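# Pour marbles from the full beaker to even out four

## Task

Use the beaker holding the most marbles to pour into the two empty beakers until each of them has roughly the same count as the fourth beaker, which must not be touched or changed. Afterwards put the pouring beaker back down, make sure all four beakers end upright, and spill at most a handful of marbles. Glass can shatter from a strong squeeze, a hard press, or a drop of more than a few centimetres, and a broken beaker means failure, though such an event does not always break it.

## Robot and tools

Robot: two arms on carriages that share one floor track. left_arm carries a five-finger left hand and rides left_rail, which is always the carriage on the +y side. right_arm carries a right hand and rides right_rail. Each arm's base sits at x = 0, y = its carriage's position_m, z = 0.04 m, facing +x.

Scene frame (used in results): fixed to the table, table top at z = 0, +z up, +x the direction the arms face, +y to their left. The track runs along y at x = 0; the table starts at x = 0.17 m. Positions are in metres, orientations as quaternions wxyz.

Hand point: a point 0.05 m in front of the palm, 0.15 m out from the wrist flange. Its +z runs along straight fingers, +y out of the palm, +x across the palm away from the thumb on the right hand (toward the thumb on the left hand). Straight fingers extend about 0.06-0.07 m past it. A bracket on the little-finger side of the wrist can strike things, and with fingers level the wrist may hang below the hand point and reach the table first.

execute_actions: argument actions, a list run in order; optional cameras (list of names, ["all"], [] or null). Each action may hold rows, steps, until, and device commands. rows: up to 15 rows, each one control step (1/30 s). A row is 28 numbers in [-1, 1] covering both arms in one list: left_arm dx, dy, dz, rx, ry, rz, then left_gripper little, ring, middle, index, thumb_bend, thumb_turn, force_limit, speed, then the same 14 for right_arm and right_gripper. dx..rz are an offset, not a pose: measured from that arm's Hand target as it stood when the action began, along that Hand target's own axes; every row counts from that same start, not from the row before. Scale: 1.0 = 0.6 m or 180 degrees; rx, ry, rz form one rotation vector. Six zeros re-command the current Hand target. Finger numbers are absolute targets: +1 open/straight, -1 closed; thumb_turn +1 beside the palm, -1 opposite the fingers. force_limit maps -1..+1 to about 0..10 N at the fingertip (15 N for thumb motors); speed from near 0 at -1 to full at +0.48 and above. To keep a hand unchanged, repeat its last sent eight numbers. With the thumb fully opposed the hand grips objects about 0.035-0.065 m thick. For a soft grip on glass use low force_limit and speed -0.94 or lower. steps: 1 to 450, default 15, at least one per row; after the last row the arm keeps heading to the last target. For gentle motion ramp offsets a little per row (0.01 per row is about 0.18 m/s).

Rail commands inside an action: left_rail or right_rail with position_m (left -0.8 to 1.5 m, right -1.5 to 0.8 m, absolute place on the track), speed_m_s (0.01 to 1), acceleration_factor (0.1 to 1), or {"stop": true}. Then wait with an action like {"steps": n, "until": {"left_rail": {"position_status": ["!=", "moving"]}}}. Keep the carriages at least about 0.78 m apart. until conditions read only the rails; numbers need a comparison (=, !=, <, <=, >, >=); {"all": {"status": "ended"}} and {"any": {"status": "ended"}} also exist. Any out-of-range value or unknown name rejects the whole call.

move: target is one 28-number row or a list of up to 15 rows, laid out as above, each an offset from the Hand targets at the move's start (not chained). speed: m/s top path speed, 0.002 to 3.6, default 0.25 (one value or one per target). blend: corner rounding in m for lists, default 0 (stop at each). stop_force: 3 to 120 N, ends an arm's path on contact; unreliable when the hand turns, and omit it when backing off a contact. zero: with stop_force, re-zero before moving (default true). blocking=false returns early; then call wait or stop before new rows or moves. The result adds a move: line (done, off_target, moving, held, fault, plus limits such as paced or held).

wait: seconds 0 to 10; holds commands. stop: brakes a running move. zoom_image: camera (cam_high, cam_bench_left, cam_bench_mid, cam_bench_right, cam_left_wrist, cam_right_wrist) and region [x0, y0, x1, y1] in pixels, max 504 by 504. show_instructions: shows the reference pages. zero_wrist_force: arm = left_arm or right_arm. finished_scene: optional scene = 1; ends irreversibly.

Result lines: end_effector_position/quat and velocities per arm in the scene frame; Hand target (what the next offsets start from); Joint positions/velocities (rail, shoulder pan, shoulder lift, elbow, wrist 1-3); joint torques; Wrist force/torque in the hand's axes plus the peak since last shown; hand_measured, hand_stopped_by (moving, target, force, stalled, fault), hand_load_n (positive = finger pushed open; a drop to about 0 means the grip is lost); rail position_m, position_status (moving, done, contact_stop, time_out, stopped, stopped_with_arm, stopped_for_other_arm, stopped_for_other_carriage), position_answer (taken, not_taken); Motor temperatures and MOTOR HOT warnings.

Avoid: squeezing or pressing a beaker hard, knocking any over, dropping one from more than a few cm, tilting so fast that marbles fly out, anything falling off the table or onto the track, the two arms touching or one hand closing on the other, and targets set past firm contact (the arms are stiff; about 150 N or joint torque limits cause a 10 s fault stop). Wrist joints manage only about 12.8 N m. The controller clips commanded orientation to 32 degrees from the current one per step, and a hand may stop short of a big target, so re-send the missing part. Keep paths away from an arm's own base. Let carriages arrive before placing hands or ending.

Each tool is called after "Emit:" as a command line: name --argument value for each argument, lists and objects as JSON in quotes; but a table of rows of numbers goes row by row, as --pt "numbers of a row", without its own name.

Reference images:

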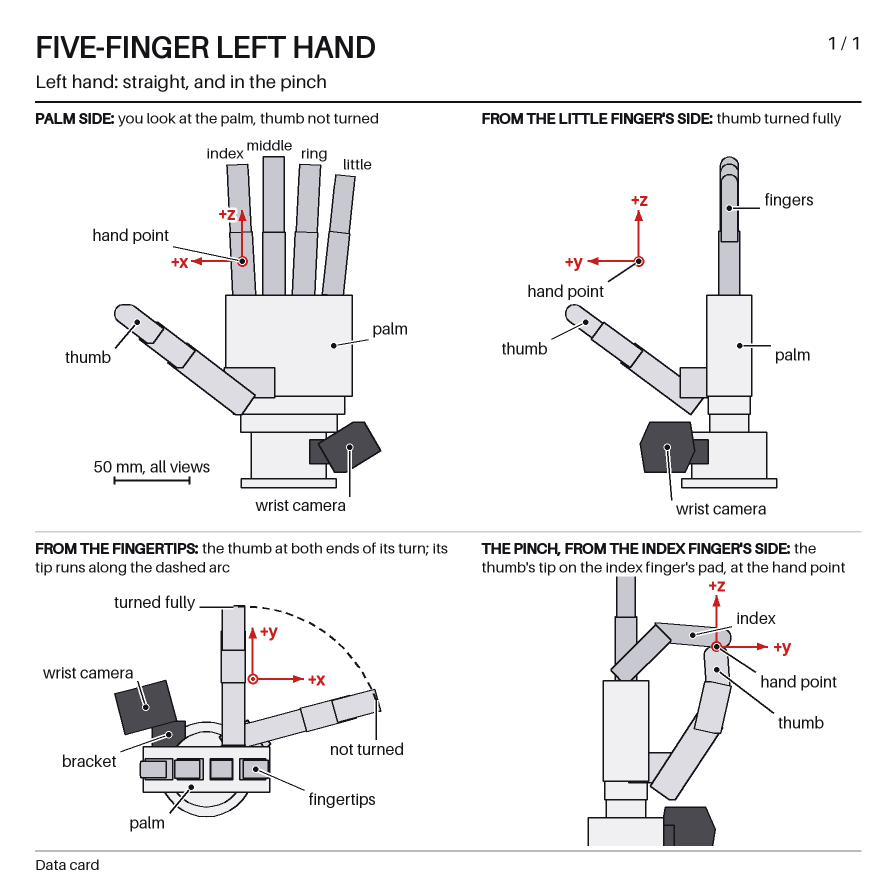

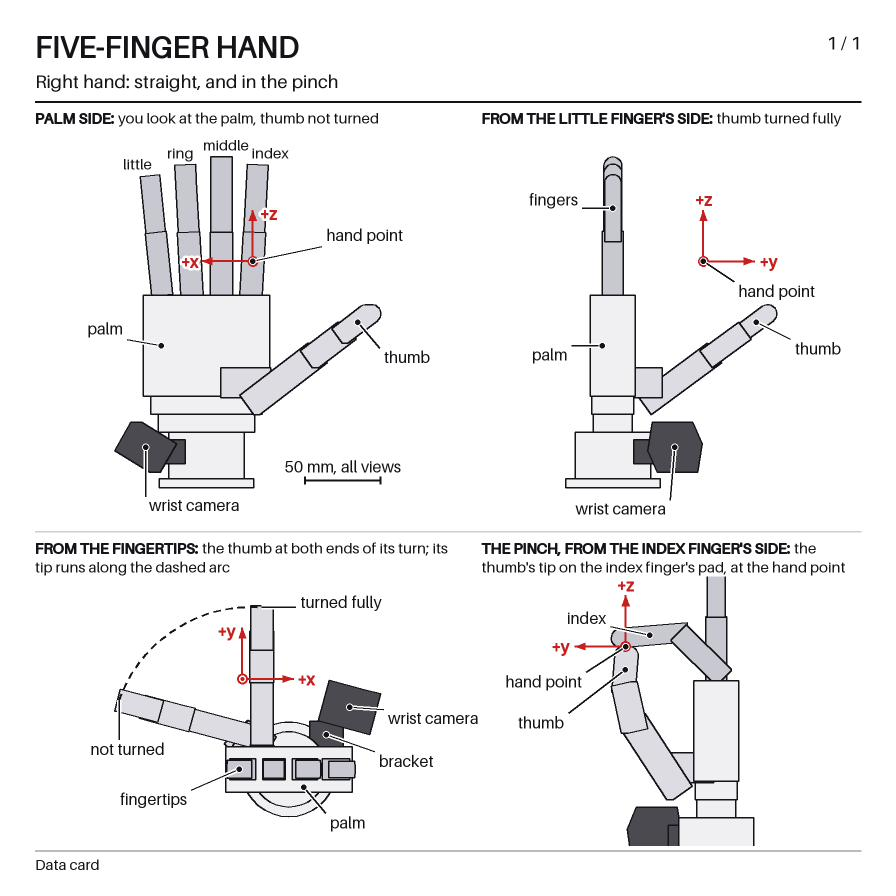

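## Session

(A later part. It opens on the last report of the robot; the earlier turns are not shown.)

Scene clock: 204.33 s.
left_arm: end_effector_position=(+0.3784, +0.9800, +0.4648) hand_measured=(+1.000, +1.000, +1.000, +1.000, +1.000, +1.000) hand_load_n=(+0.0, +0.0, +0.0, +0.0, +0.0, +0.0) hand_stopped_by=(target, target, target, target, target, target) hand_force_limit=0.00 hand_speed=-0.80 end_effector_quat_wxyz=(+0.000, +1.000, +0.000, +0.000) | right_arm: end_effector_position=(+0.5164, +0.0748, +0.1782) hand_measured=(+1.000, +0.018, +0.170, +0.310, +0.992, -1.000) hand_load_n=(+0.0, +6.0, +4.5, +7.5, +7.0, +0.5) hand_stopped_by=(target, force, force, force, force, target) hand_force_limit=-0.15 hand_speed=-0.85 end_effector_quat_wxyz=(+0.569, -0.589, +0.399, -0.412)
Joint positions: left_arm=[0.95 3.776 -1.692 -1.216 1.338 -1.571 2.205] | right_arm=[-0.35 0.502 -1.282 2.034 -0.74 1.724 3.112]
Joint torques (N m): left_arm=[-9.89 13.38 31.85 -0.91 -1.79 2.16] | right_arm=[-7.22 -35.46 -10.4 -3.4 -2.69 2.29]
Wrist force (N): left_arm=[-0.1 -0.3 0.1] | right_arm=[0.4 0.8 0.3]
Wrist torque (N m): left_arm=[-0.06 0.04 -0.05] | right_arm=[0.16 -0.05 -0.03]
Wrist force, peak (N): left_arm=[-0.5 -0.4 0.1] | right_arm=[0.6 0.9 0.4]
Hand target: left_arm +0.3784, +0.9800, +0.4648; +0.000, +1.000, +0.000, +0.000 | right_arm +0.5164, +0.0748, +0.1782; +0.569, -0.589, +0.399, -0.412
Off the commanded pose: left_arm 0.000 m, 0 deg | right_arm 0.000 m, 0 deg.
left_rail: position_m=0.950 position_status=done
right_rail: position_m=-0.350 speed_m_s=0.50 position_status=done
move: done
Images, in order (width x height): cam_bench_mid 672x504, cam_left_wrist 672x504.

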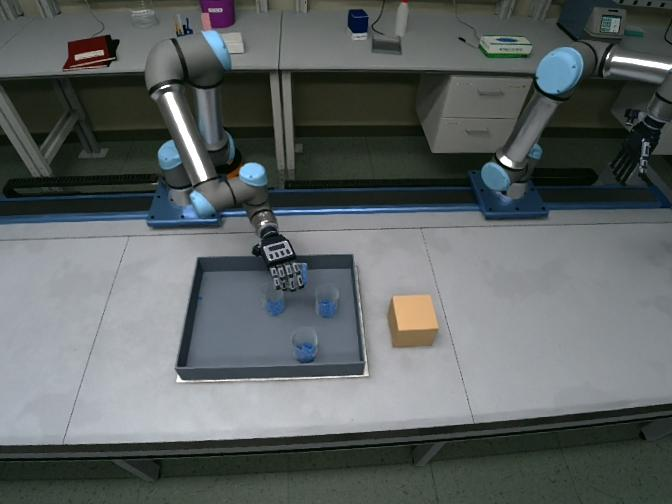

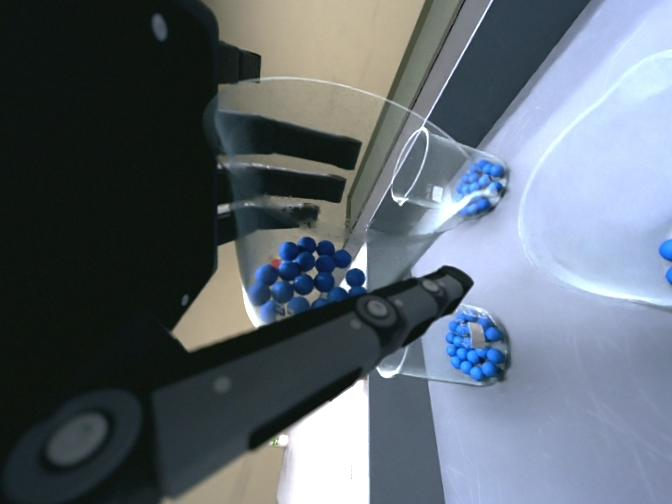

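Emit:
move --pt "0 0 0 0 0 0 1 1 1 1 1 1 0.0 -0.8 0.0031 -0.0037 -0.0011 0.0048 0 0.0131 1 -0.65 -0.65 -0.7 0.2 -1 -0.15 -0.85" --pt "0 0 0 0 0 0 1 1 1 1 1 1 0.0 -0.8 0.0005 -0.0133 0 -0.0304 0 -0.0836 1 -0.65 -0.65 -0.7 0.2 -1 -0.15 -0.85" --speed '[0.1, 0.8]' --cameras '["cam_bench_mid","cam_left_wrist"]'

Emit:
zoom_image --camera "cam_left_wrist" --region '[220, 150, 520, 350]'

Emit:
zoom_image --camera "cam_bench_mid" --region '[230, 220, 350, 330]'

Scene clock: 206.63 s.
left_arm: end_effector_position=(+0.3784, +0.9800, +0.4648) hand_measured=(+1.000, +1.000, +1.000, +1.000, +1.000, +1.000) hand_load_n=(+0.0, +0.0, +0.0, +0.0, +0.0, +0.0) hand_stopped_by=(target, target, target, target, target, target) hand_force_limit=0.00 hand_speed=-0.80 end_effector_quat_wxyz=(+0.000, +1.000, +0.000, +0.000) | right_arm: end_effector_position=(+0.5165, +0.0748, +0.1862) hand_measured=(+1.000, +0.018, +0.170, +0.310, +0.992, -1.000) hand_load_n=(+0.0, +6.0, +4.5, +7.0, +6.5, +0.5) hand_stopped_by=(target, force, force, force, force, target) hand_force_limit=-0.15 hand_speed=-0.85 end_effector_quat_wxyz=(-0.482, +0.663, -0.338, +0.464)
Joint positions: left_arm=[0.95 3.776 -1.692 -1.216 1.338 -1.571 2.205] | right_arm=[-0.35 0.548 -1.288 1.924 -0.527 1.784 2.87]
Joint torques (N m): left_arm=[-10.29 13.79 32.86 -1.12 -1.99 2.23] | right_arm=[10.45 -24.21 -27.34 -0.17 2.28 -1.95]
Wrist force (N): left_arm=[0.0 -0.4 -0.2] | right_arm=[0.0 0.4 0.2]
Wrist torque (N m): left_arm=[-0.06 0.01 -0.04] | right_arm=[0.12 -0.02 0.02]
Wrist force, peak (N): left_arm=[-0.3 -0.4 -0.3] | right_arm=[1.0 1.0 0.7]
Hand target: left_arm +0.3784, +0.9800, +0.4648; +0.000, +1.000, +0.000, +0.000 | right_arm +0.5165, +0.0748, +0.1862; -0.482, +0.663, -0.338, +0.464
Off the commanded pose: left_arm 0.000 m, 0 deg | right_arm 0.000 m, 0 deg.
left_rail: position_m=0.950 position_status=done
right_rail: position_m=-0.350 speed_m_s=0.50 position_status=done
move: done
Images, in order (width x height): cam_bench_mid 672x504, cam_left_wrist 672x504.

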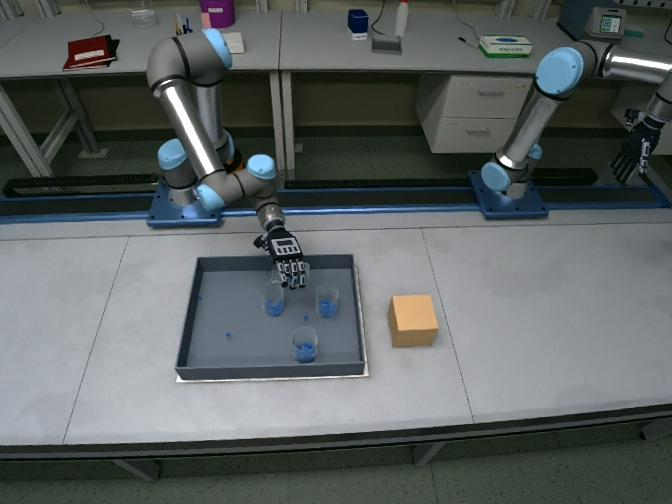

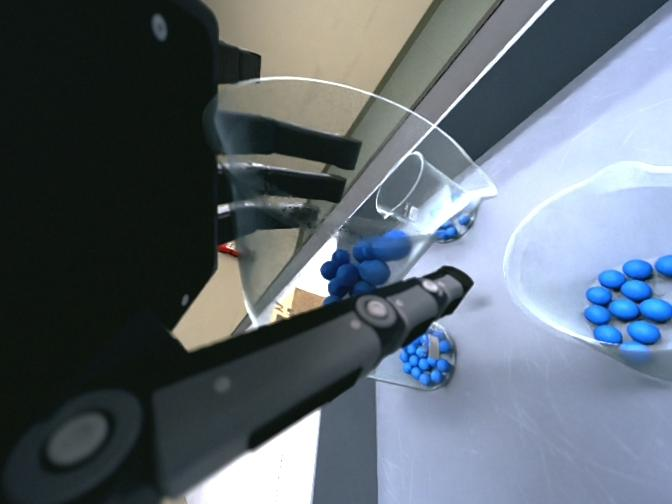

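Scaled by 1.680.

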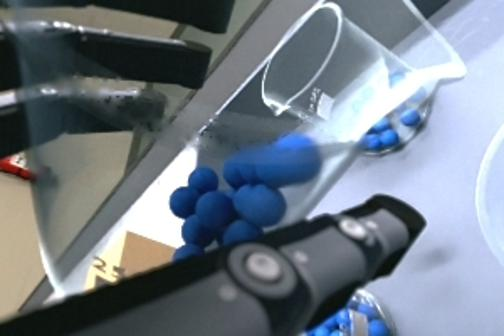

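Scaled by 4.200.

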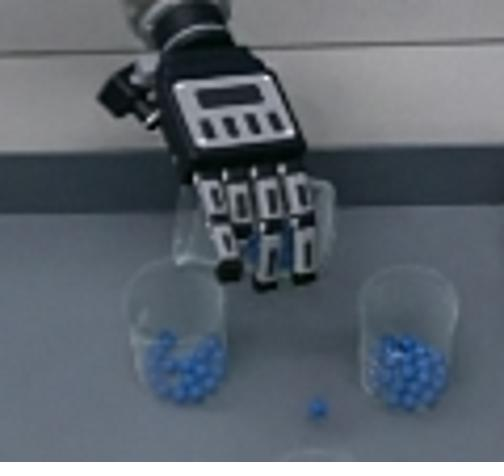

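Emit:
move --target '[0,0,0,0,0,0,1,1,1,1,1,1,0.0,-0.8,-0.0234,-0.0323,0.0085,-0.0513,0,-0.141,1,-0.65,-0.65,-0.7,0.2,-1,-0.15,-0.85]' --speed 0.25 --cameras '["cam_bench_mid","cam_left_wrist","cam_high"]'

Emit:
zoom_image --camera "cam_left_wrist" --region '[470, 240, 650, 410]'

Emit:
zoom_image --camera "cam_bench_mid" --region '[170, 230, 370, 380]'

Emit:
zoom_image --camera "cam_high" --region '[260, 170, 470, 370]'

Scene clock: 208.47 s.
left_arm: end_effector_position=(+0.3784, +0.9800, +0.4648) hand_measured=(+1.000, +1.000, +1.000, +1.000, +1.000, +1.000) hand_load_n=(+0.0, +0.0, +0.0, -0.5, +0.0, -0.5) hand_stopped_by=(target, target, target, target, target, target) hand_force_limit=0.00 hand_speed=-0.80 end_effector_quat_wxyz=(+0.000, +1.000, +0.000, +0.000) | right_arm: end_effector_position=(+0.5165, +0.0949, +0.2000) hand_measured=(+1.000, +0.018, +0.170, +0.310, +0.992, -1.000) hand_load_n=(+0.0, +6.0, +4.5, +7.5, +6.5, +1.0) hand_stopped_by=(target, force, force, force, force, target) hand_force_limit=-0.15 hand_speed=-0.85 end_effector_quat_wxyz=(-0.314, +0.757, -0.220, +0.530)
Joint positions: left_arm=[0.95 3.776 -1.692 -1.216 1.338 -1.571 2.205] | right_arm=[-0.35 0.678 -1.188 1.657 -0.201 1.983 2.498]
Joint torques (N m): left_arm=[-8.98 13.76 31.94 -0.97 -1.66 2.07] | right_arm=[10.09 -27.44 -29.13 0.41 2.45 -2]
Wrist force (N): left_arm=[-0.2 -0.3 -0.2] | right_arm=[-0.4 0.3 0.3]
Wrist torque (N m): left_arm=[-0.05 0.04 -0.06] | right_arm=[0.09 0.04 -0.03]
Wrist force, peak (N): left_arm=[-0.4 -0.4 -0.3] | right_arm=[0.3 0.9 0.4]
Hand target: left_arm +0.3784, +0.9800, +0.4648; +0.000, +1.000, +0.000, +0.000 | right_arm +0.5165, +0.0949, +0.2000; -0.314, +0.757, -0.220, +0.530
Off the commanded pose: left_arm 0.000 m, 0 deg | right_arm 0.000 m, 0 deg.
left_rail: position_m=0.950 position_status=done
right_rail: position_m=-0.350 speed_m_s=0.50 position_status=done
move: done
Images, in order (width x height): cam_high 672x504, cam_bench_mid 672x504, cam_left_wrist 672x504.

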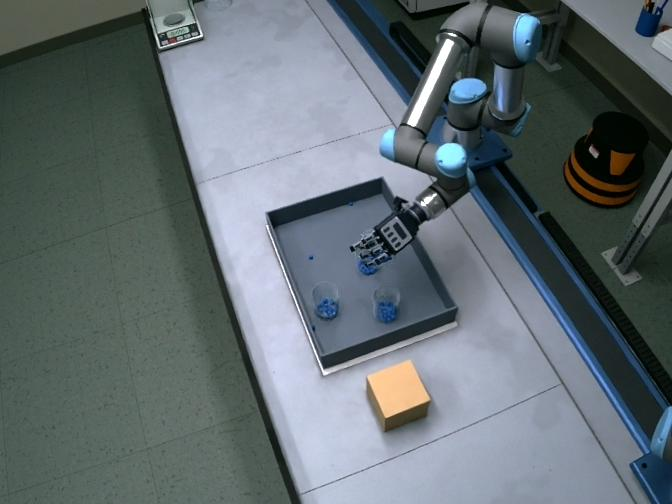

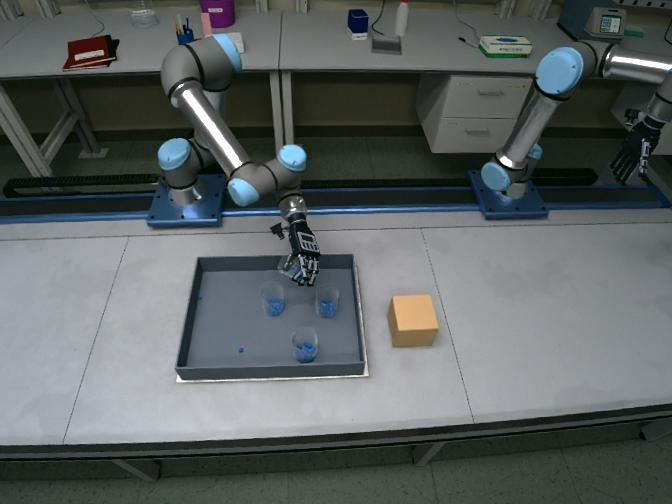

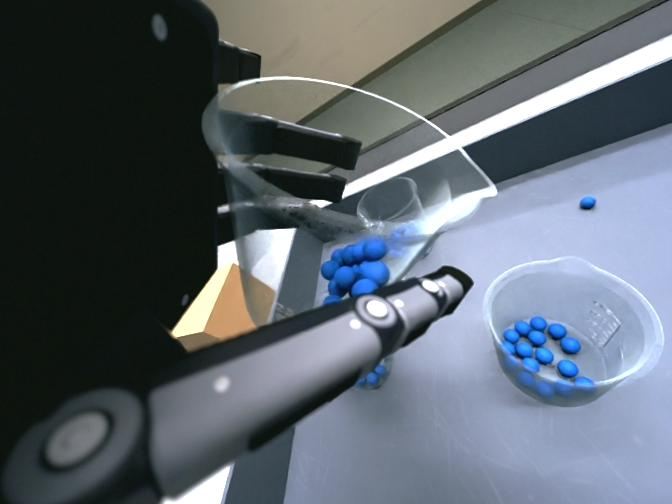

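Scaled by 2.800.

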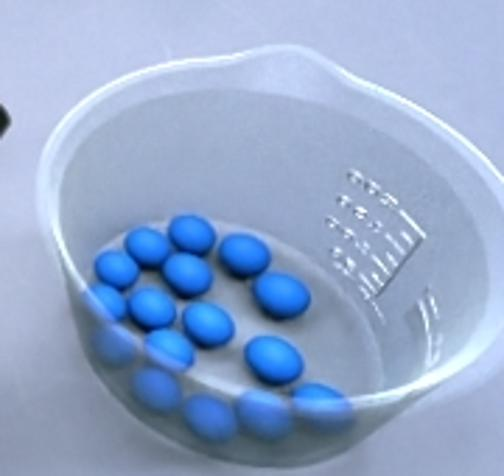

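Scaled by 2.520.

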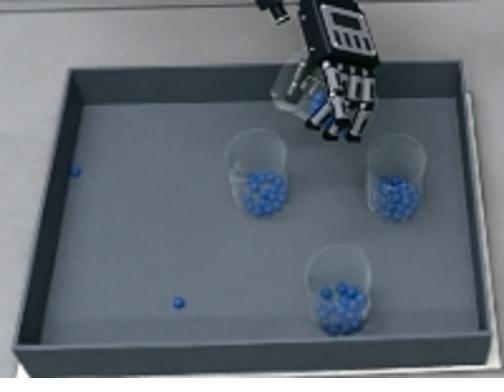

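Scaled by 2.400.

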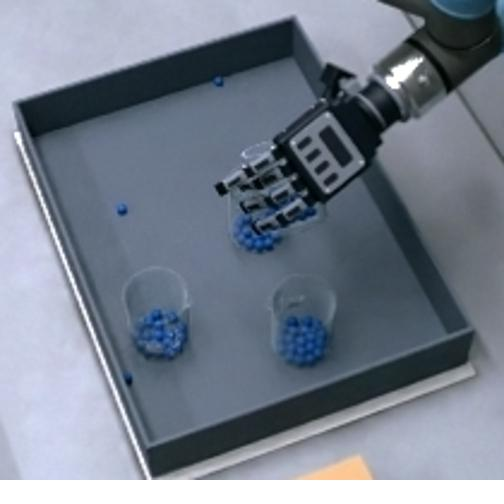

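Emit:
move --pt "0 0 0 0 0 0 1 1 1 1 1 1 0.0 -0.8 0.3305 0.3097 -0.0663 -0.0855 0 -0.235 1 -0.65 -0.65 -0.7 0.2 -1 -0.15 -0.85" --pt "0 0 0 0 0 0 1 1 1 1 1 1 0.0 -0.8 0.1557 0.496 -0.0027 -0.0855 0 -0.235 1 -0.65 -0.65 -0.7 0.2 -1 -0.15 -0.85" --speed '[0.25, 0.15]' --blend '[0.02, 0]' --cameras '["cam_bench_mid","cam_left_wrist"]'

Emit:
zoom_image --camera "cam_left_wrist" --region '[200, 80, 500, 380]'

Emit:
zoom_image --camera "cam_bench_mid" --region '[170, 230, 370, 380]'

Scene clock: 212.77 s.
left_arm: end_effector_position=(+0.3784, +0.9800, +0.4648) hand_measured=(+1.000, +1.000, +1.000, +1.000, +1.000, +1.000) hand_load_n=(+0.0, +0.0, +0.0, +0.0, +0.0, +0.0) hand_stopped_by=(target, target, target, target, target, target) hand_force_limit=0.00 hand_speed=-0.80 end_effector_quat_wxyz=(+0.000, +1.000, +0.000, +0.000) | right_arm: end_effector_position=(+0.5468, -0.1778, +0.0518) hand_measured=(+1.000, +0.018, +0.170, +0.310, +0.992, -1.000) hand_load_n=(+0.0, +6.5, +4.5, +8.0, +6.5, +1.0) hand_stopped_by=(target, force, force, force, force, target) hand_force_limit=-0.15 hand_speed=-0.85 end_effector_quat_wxyz=(+0.000, +0.819, +0.000, +0.573)
Joint positions: left_arm=[0.95 3.776 -1.692 -1.216 1.338 -1.571 2.205] | right_arm=[-0.35 0.282 -1.112 2.083 -0.609 1.835 1.67]
Joint torques (N m): left_arm=[-9.74 13.45 31.6 -1.33 -1.53 1.9] | right_arm=[1.86 -23.66 -5.06 -1.75 -0.15 -2.08]
Wrist force (N): left_arm=[-0.2 -0.4 -0.3] | right_arm=[-0.5 -0.3 0.5]
Wrist torque (N m): left_arm=[-0.06 0.03 -0.05] | right_arm=[0.05 0.01 -0.04]
Wrist force, peak (N): left_arm=[0.0 -0.5 -0.3] | right_arm=[-1.8 -0.2 0.7]
Hand target: left_arm +0.3784, +0.9800, +0.4648; +0.000, +1.000, +0.000, +0.000 | right_arm +0.5468, -0.1778, +0.0517; +0.000, +0.819, +0.000, +0.573
Off the commanded pose: left_arm 0.000 m, 0 deg | right_arm 0.000 m, 0 deg.
left_rail: position_m=0.950 position_status=done
right_rail: position_m=-0.350 speed_m_s=0.50 position_status=done
move: done
Images, in order (width x height): cam_bench_mid 672x504, cam_left_wrist 672x504.

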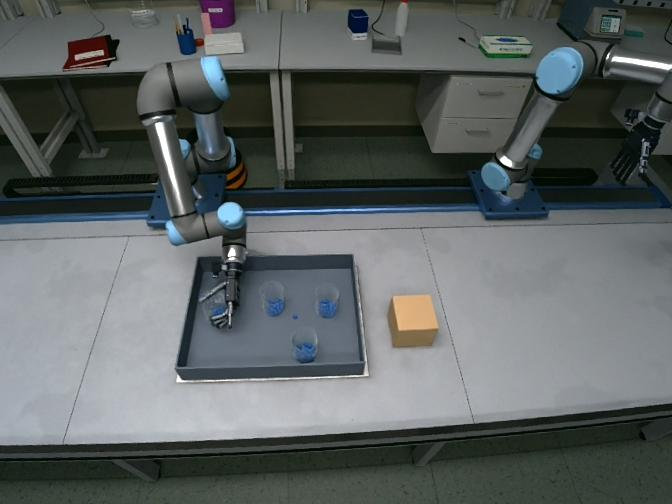

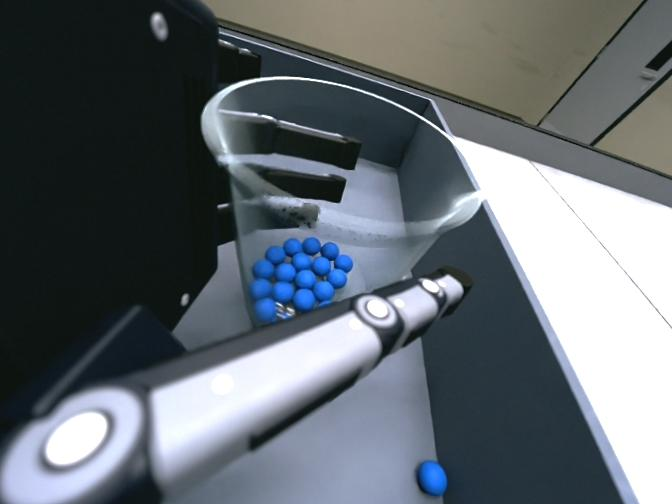

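Scaled by 1.680.

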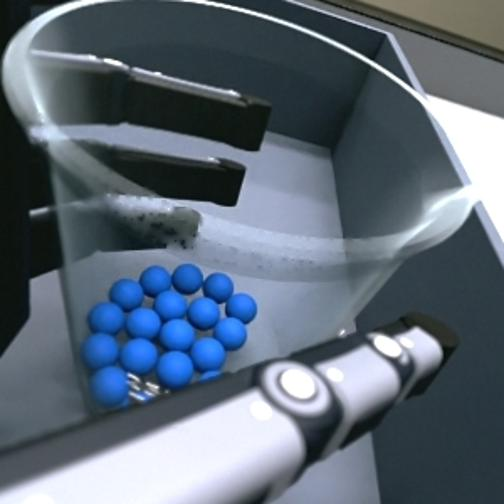

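Scaled by 2.520.

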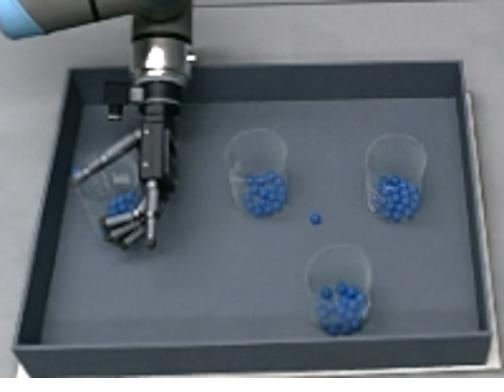

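Emit:
move --target '[0,0,0,0,0,0,1,1,1,1,1,1,0.0,-0.8,-0.0251,0,0.0091,0,0,0,1,-0.65,-0.65,-0.7,0.2,-1,-0.15,-0.85]' --speed 0.01 --stop_force 3 --cameras '["cam_bench_mid"]'

Emit:
execute_actions --actions '[{"rows": [[0,0,0,0,0,0,1,1,1,1,1,1,0.0,-0.8,0,0,0,0,0,0,1,1,1,1,1,-1,-0.2,-0.6]], "steps": 45}]' --cameras '["cam_bench_mid","cam_left_wrist"]'

Emit:
zoom_image --camera "cam_bench_mid" --region '[170, 230, 370, 380]'

Scene clock: 215.33 s.
left_arm: end_effector_position=(+0.3784, +0.9800, +0.4648) hand_measured=(+1.000, +1.000, +1.000, +1.000, +1.000, +1.000) hand_load_n=(+0.0, +0.0, +0.0, +0.0, +0.0, +0.0) hand_stopped_by=(target, target, target, target, target, target) hand_force_limit=0.00 hand_speed=-0.80 end_effector_quat_wxyz=(+0.000, +1.000, +0.000, +0.000) | right_arm: end_effector_position=(+0.5468, -0.1778, +0.0398) hand_measured=(+1.000, +0.018, +0.170, +0.310, +0.992, -1.000) hand_load_n=(+0.0, +6.5, +4.5, +8.0, +6.5, +0.5) hand_stopped_by=(target, force, force, force, force, target) hand_force_limit=-0.15 hand_speed=-0.85 end_effector_quat_wxyz=(+0.000, +0.819, +0.000, +0.573)
Joint positions: left_arm=[0.95 3.776 -1.692 -1.216 1.338 -1.571 2.205] | right_arm=[-0.35 0.282 -1.085 2.087 -0.64 1.835 1.67]
Joint torques (N m): left_arm=[-9.79 12.82 32.23 -1.22 -1.88 1.93] | right_arm=[6.2 -36.44 -16.49 0.99 -1.43 -0.68]
Wrist force (N): left_arm=[-0.2 -0.4 -0.1] | right_arm=[1.3 -0.2 0.0]
Wrist torque (N m): left_arm=[-0.06 0.03 -0.05] | right_arm=[0.12 -0.03 0.03]
Wrist force, peak (N): left_arm=[-0.2 -0.3 -0.5] | right_arm=[7.7 1.7 -3.2]
Hand target: left_arm +0.3784, +0.9800, +0.4648; +0.000, +1.000, +0.000, +0.000 | right_arm +0.5468, -0.1778, +0.0398; +0.000, +0.819, +0.000, +0.573 (not the last commanded pose)
Off the commanded pose: left_arm 0.000 m, 0 deg | right_arm 0.004 m, 0 deg.
left_rail: position_m=0.950 position_status=done
right_rail: position_m=-0.350 speed_m_s=0.50 position_status=done
move: contact (right_arm)
Images, in order (width x height): cam_bench_mid 672x504.

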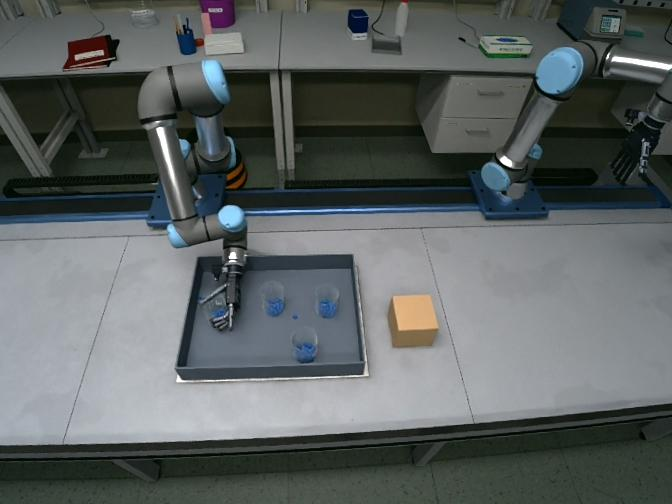

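Scene clock: 217.03 s.
left_arm: end_effector_position=(+0.3784, +0.9800, +0.4648) hand_measured=(+1.000, +1.000, +1.000, +1.000, +1.000, +1.000) hand_load_n=(+0.0, +0.0, +0.0, +0.0, +0.0, +0.0) hand_stopped_by=(target, target, target, target, target, target) hand_force_limit=0.00 hand_speed=-0.80 end_effector_quat_wxyz=(+0.000, +1.000, +0.000, +0.000) | right_arm: end_effector_position=(+0.5468, -0.1778, +0.0398) hand_measured=(+1.000, +1.000, +1.000, +1.000, +1.000, -1.000) hand_load_n=(+0.0, +0.0, +0.0, +0.0, +0.5, +0.0) hand_stopped_by=(target, target, target, target, target, target) hand_force_limit=-0.20 hand_speed=-0.60 end_effector_quat_wxyz=(+0.000, +0.819, +0.000, +0.573)
Joint positions: left_arm=[0.95 3.776 -1.692 -1.216 1.338 -1.571 2.205] | right_arm=[-0.35 0.282 -1.085 2.087 -0.64 1.835 1.67]
Joint torques (N m): left_arm=[-9.78 14.14 31.83 -1.15 -1.84 2.12] | right_arm=[4.87 -24.91 -15.81 -0.32 -1.91 -0.51]
Wrist force (N): left_arm=[-0.2 -0.3 0.0] | right_arm=[0.6 0.1 -0.2]
Wrist torque (N m): left_arm=[-0.06 0.04 -0.06] | right_arm=[0.10 0.01 -0.04]
Wrist force, peak (N): left_arm=[-0.4 -0.4 -0.1] | right_arm=[2.9 0.8 -1.1]
Hand target: left_arm +0.3784, +0.9800, +0.4648; +0.000, +1.000, +0.000, +0.000 | right_arm +0.5468, -0.1778, +0.0398; +0.000, +0.819, +0.000, +0.573
Off the commanded pose: left_arm 0.000 m, 0 deg | right_arm 0.000 m, 0 deg.
left_rail: position_m=0.950 position_status=done
right_rail: position_m=-0.350 speed_m_s=0.50 position_status=done
Images, in order (width x height): cam_bench_mid 672x504, cam_left_wrist 672x504.

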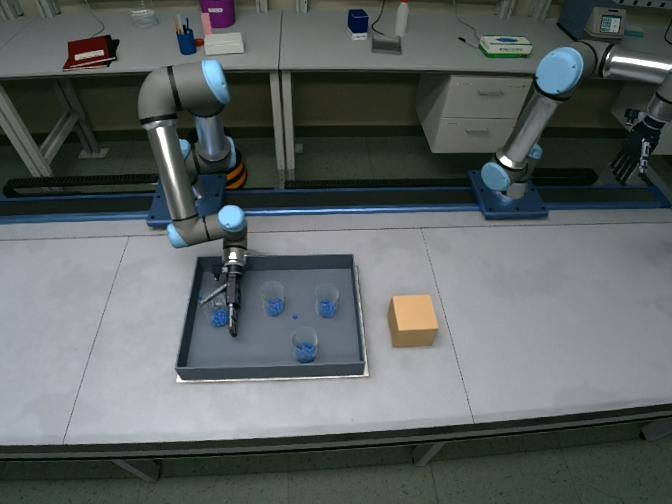

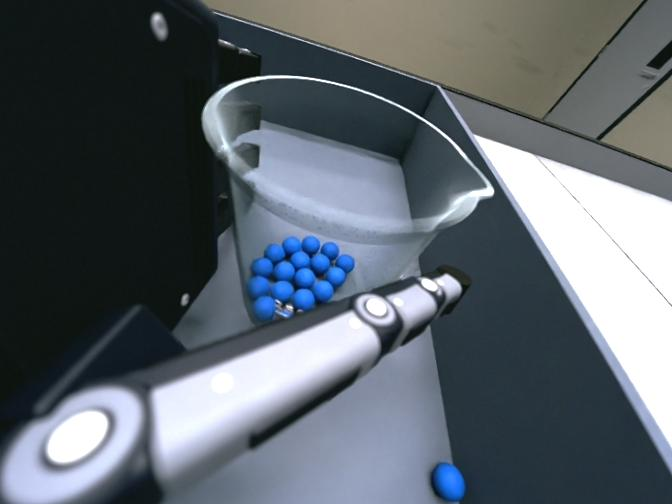

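Scaled by 2.520.

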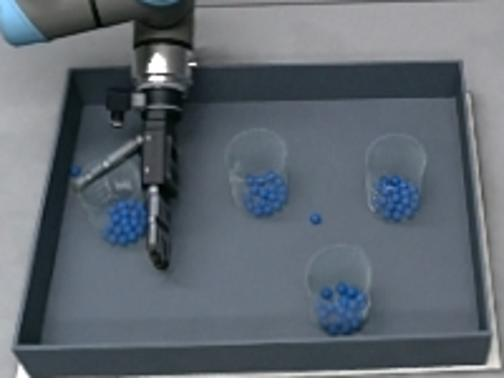

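Emit:
move --pt "0 0 0 0 0 0 1 1 1 1 1 1 0.0 -0.8 -0.02 0 -0.0548 0 0 0 1 1 1 1 1 -1 -0.2 -0.6" --pt "0 0 0 0 0 0 1 1 1 1 1 1 0.0 -0.8 0.309 0 -0.1746 0 0 0 1 1 1 1 1 -1 -0.2 -0.6" --speed '[0.08, 0.25]' --blend '[0.003, 0]' --cameras '["cam_bench_mid","cam_left_wrist","cam_high"]'

Emit:
zoom_image --camera "cam_bench_mid" --region '[190, 270, 350, 370]'

Emit:
zoom_image --camera "cam_high" --region '[290, 180, 430, 340]'

Scene clock: 219.27 s.
left_arm: end_effector_position=(+0.3784, +0.9800, +0.4648) hand_measured=(+1.000, +1.000, +1.000, +1.000, +1.000, +1.000) hand_load_n=(+0.0, -0.5, +0.0, +0.0, +0.0, +0.0) hand_stopped_by=(target, target, target, target, target, target) hand_force_limit=0.00 hand_speed=-0.80 end_effector_quat_wxyz=(+0.000, +1.000, +0.000, +0.000) | right_arm: end_effector_position=(+0.5119, -0.1779, +0.2498) hand_measured=(+1.000, +1.000, +1.000, +1.000, +1.000, -1.000) hand_load_n=(+0.0, +0.0, +0.0, +0.0, +0.0, +0.5) hand_stopped_by=(target, target, target, target, target, target) hand_force_limit=-0.20 hand_speed=-0.60 end_effector_quat_wxyz=(+0.000, +0.819, +0.000, +0.573)
Joint positions: left_arm=[0.95 3.776 -1.692 -1.216 1.338 -1.571 2.205] | right_arm=[-0.35 0.31 -1.509 1.955 -0.08 1.861 1.681]
Joint torques (N m): left_arm=[-8.92 13.14 32.16 -1.21 -1.89 2.08] | right_arm=[-7.5 -26.3 -28.61 1.05 0.04 2.24]
Wrist force (N): left_arm=[0.0 -0.3 -0.3] | right_arm=[0.6 0.0 -0.3]
Wrist torque (N m): left_arm=[-0.05 0.00 -0.04] | right_arm=[0.12 0.03 -0.09]
Wrist force, peak (N): left_arm=[-0.2 -0.4 -0.4] | right_arm=[2.4 -0.1 -0.8]
Hand target: left_arm +0.3784, +0.9800, +0.4648; +0.000, +1.000, +0.000, +0.000 | right_arm +0.5119, -0.1780, +0.2499; +0.000, +0.819, +0.000, +0.573
Off the commanded pose: left_arm 0.000 m, 0 deg | right_arm 0.000 m, 0 deg.
left_rail: position_m=0.950 position_status=done
right_rail: position_m=-0.350 speed_m_s=0.50 position_status=done
move: done
Images, in order (width x height): cam_high 672x504, cam_bench_mid 672x504, cam_left_wrist 672x504.

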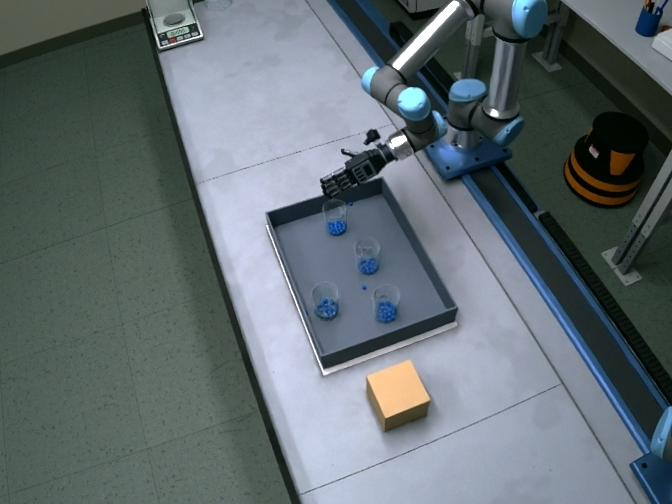

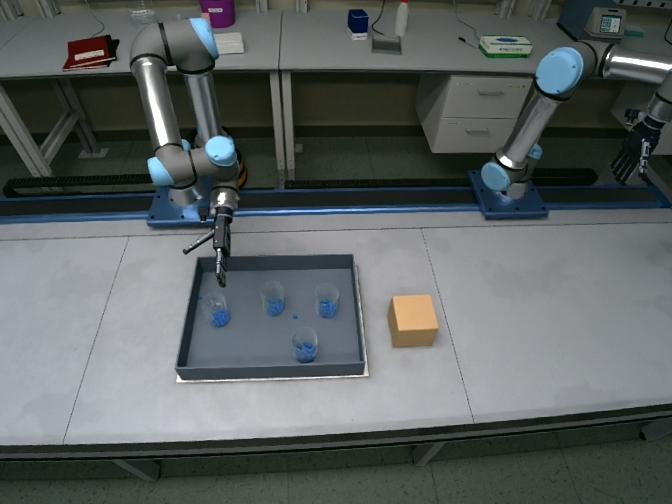

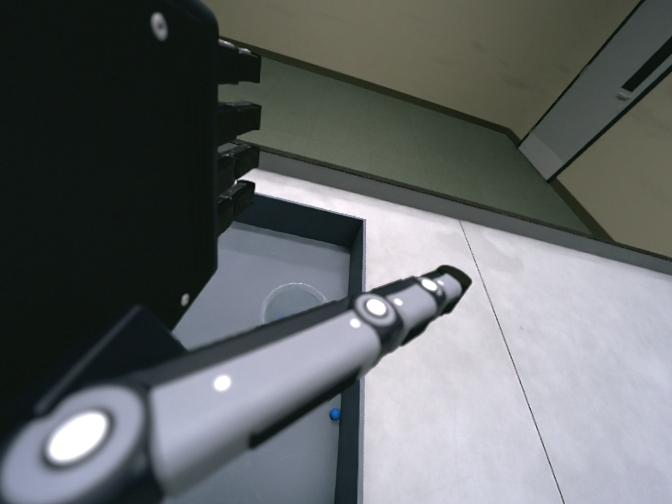

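Scaled by 3.150.

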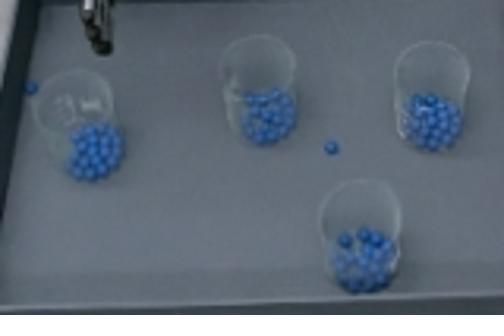

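Scaled by 3.150.

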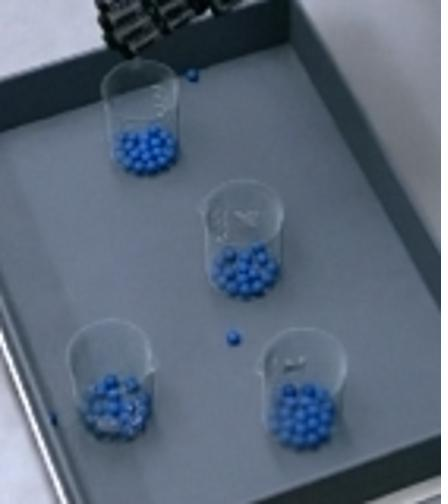

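Emit:
zoom_image --camera "cam_bench_mid" --region '[256, 278, 292, 322]'

Emit:
zoom_image --camera "cam_high" --region '[350, 234, 386, 280]'

Scaled by 11.455.

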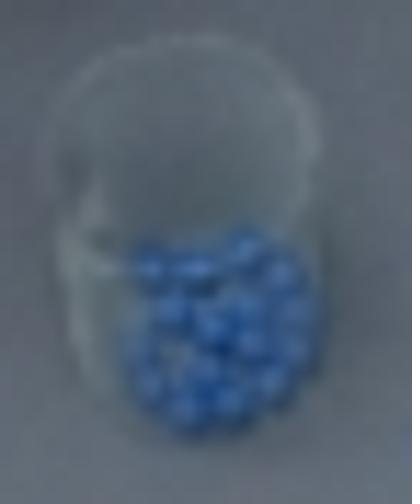

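Scaled by 10.957.

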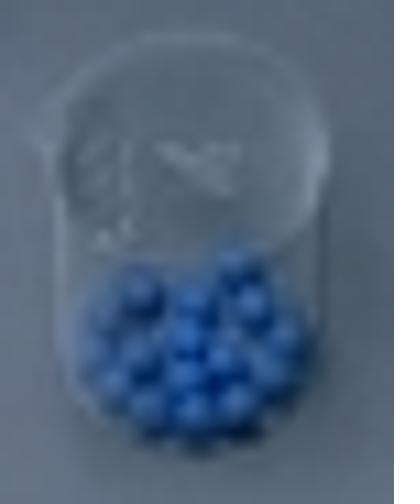

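Emit:
finished_scene

The scene is finished: the task was done.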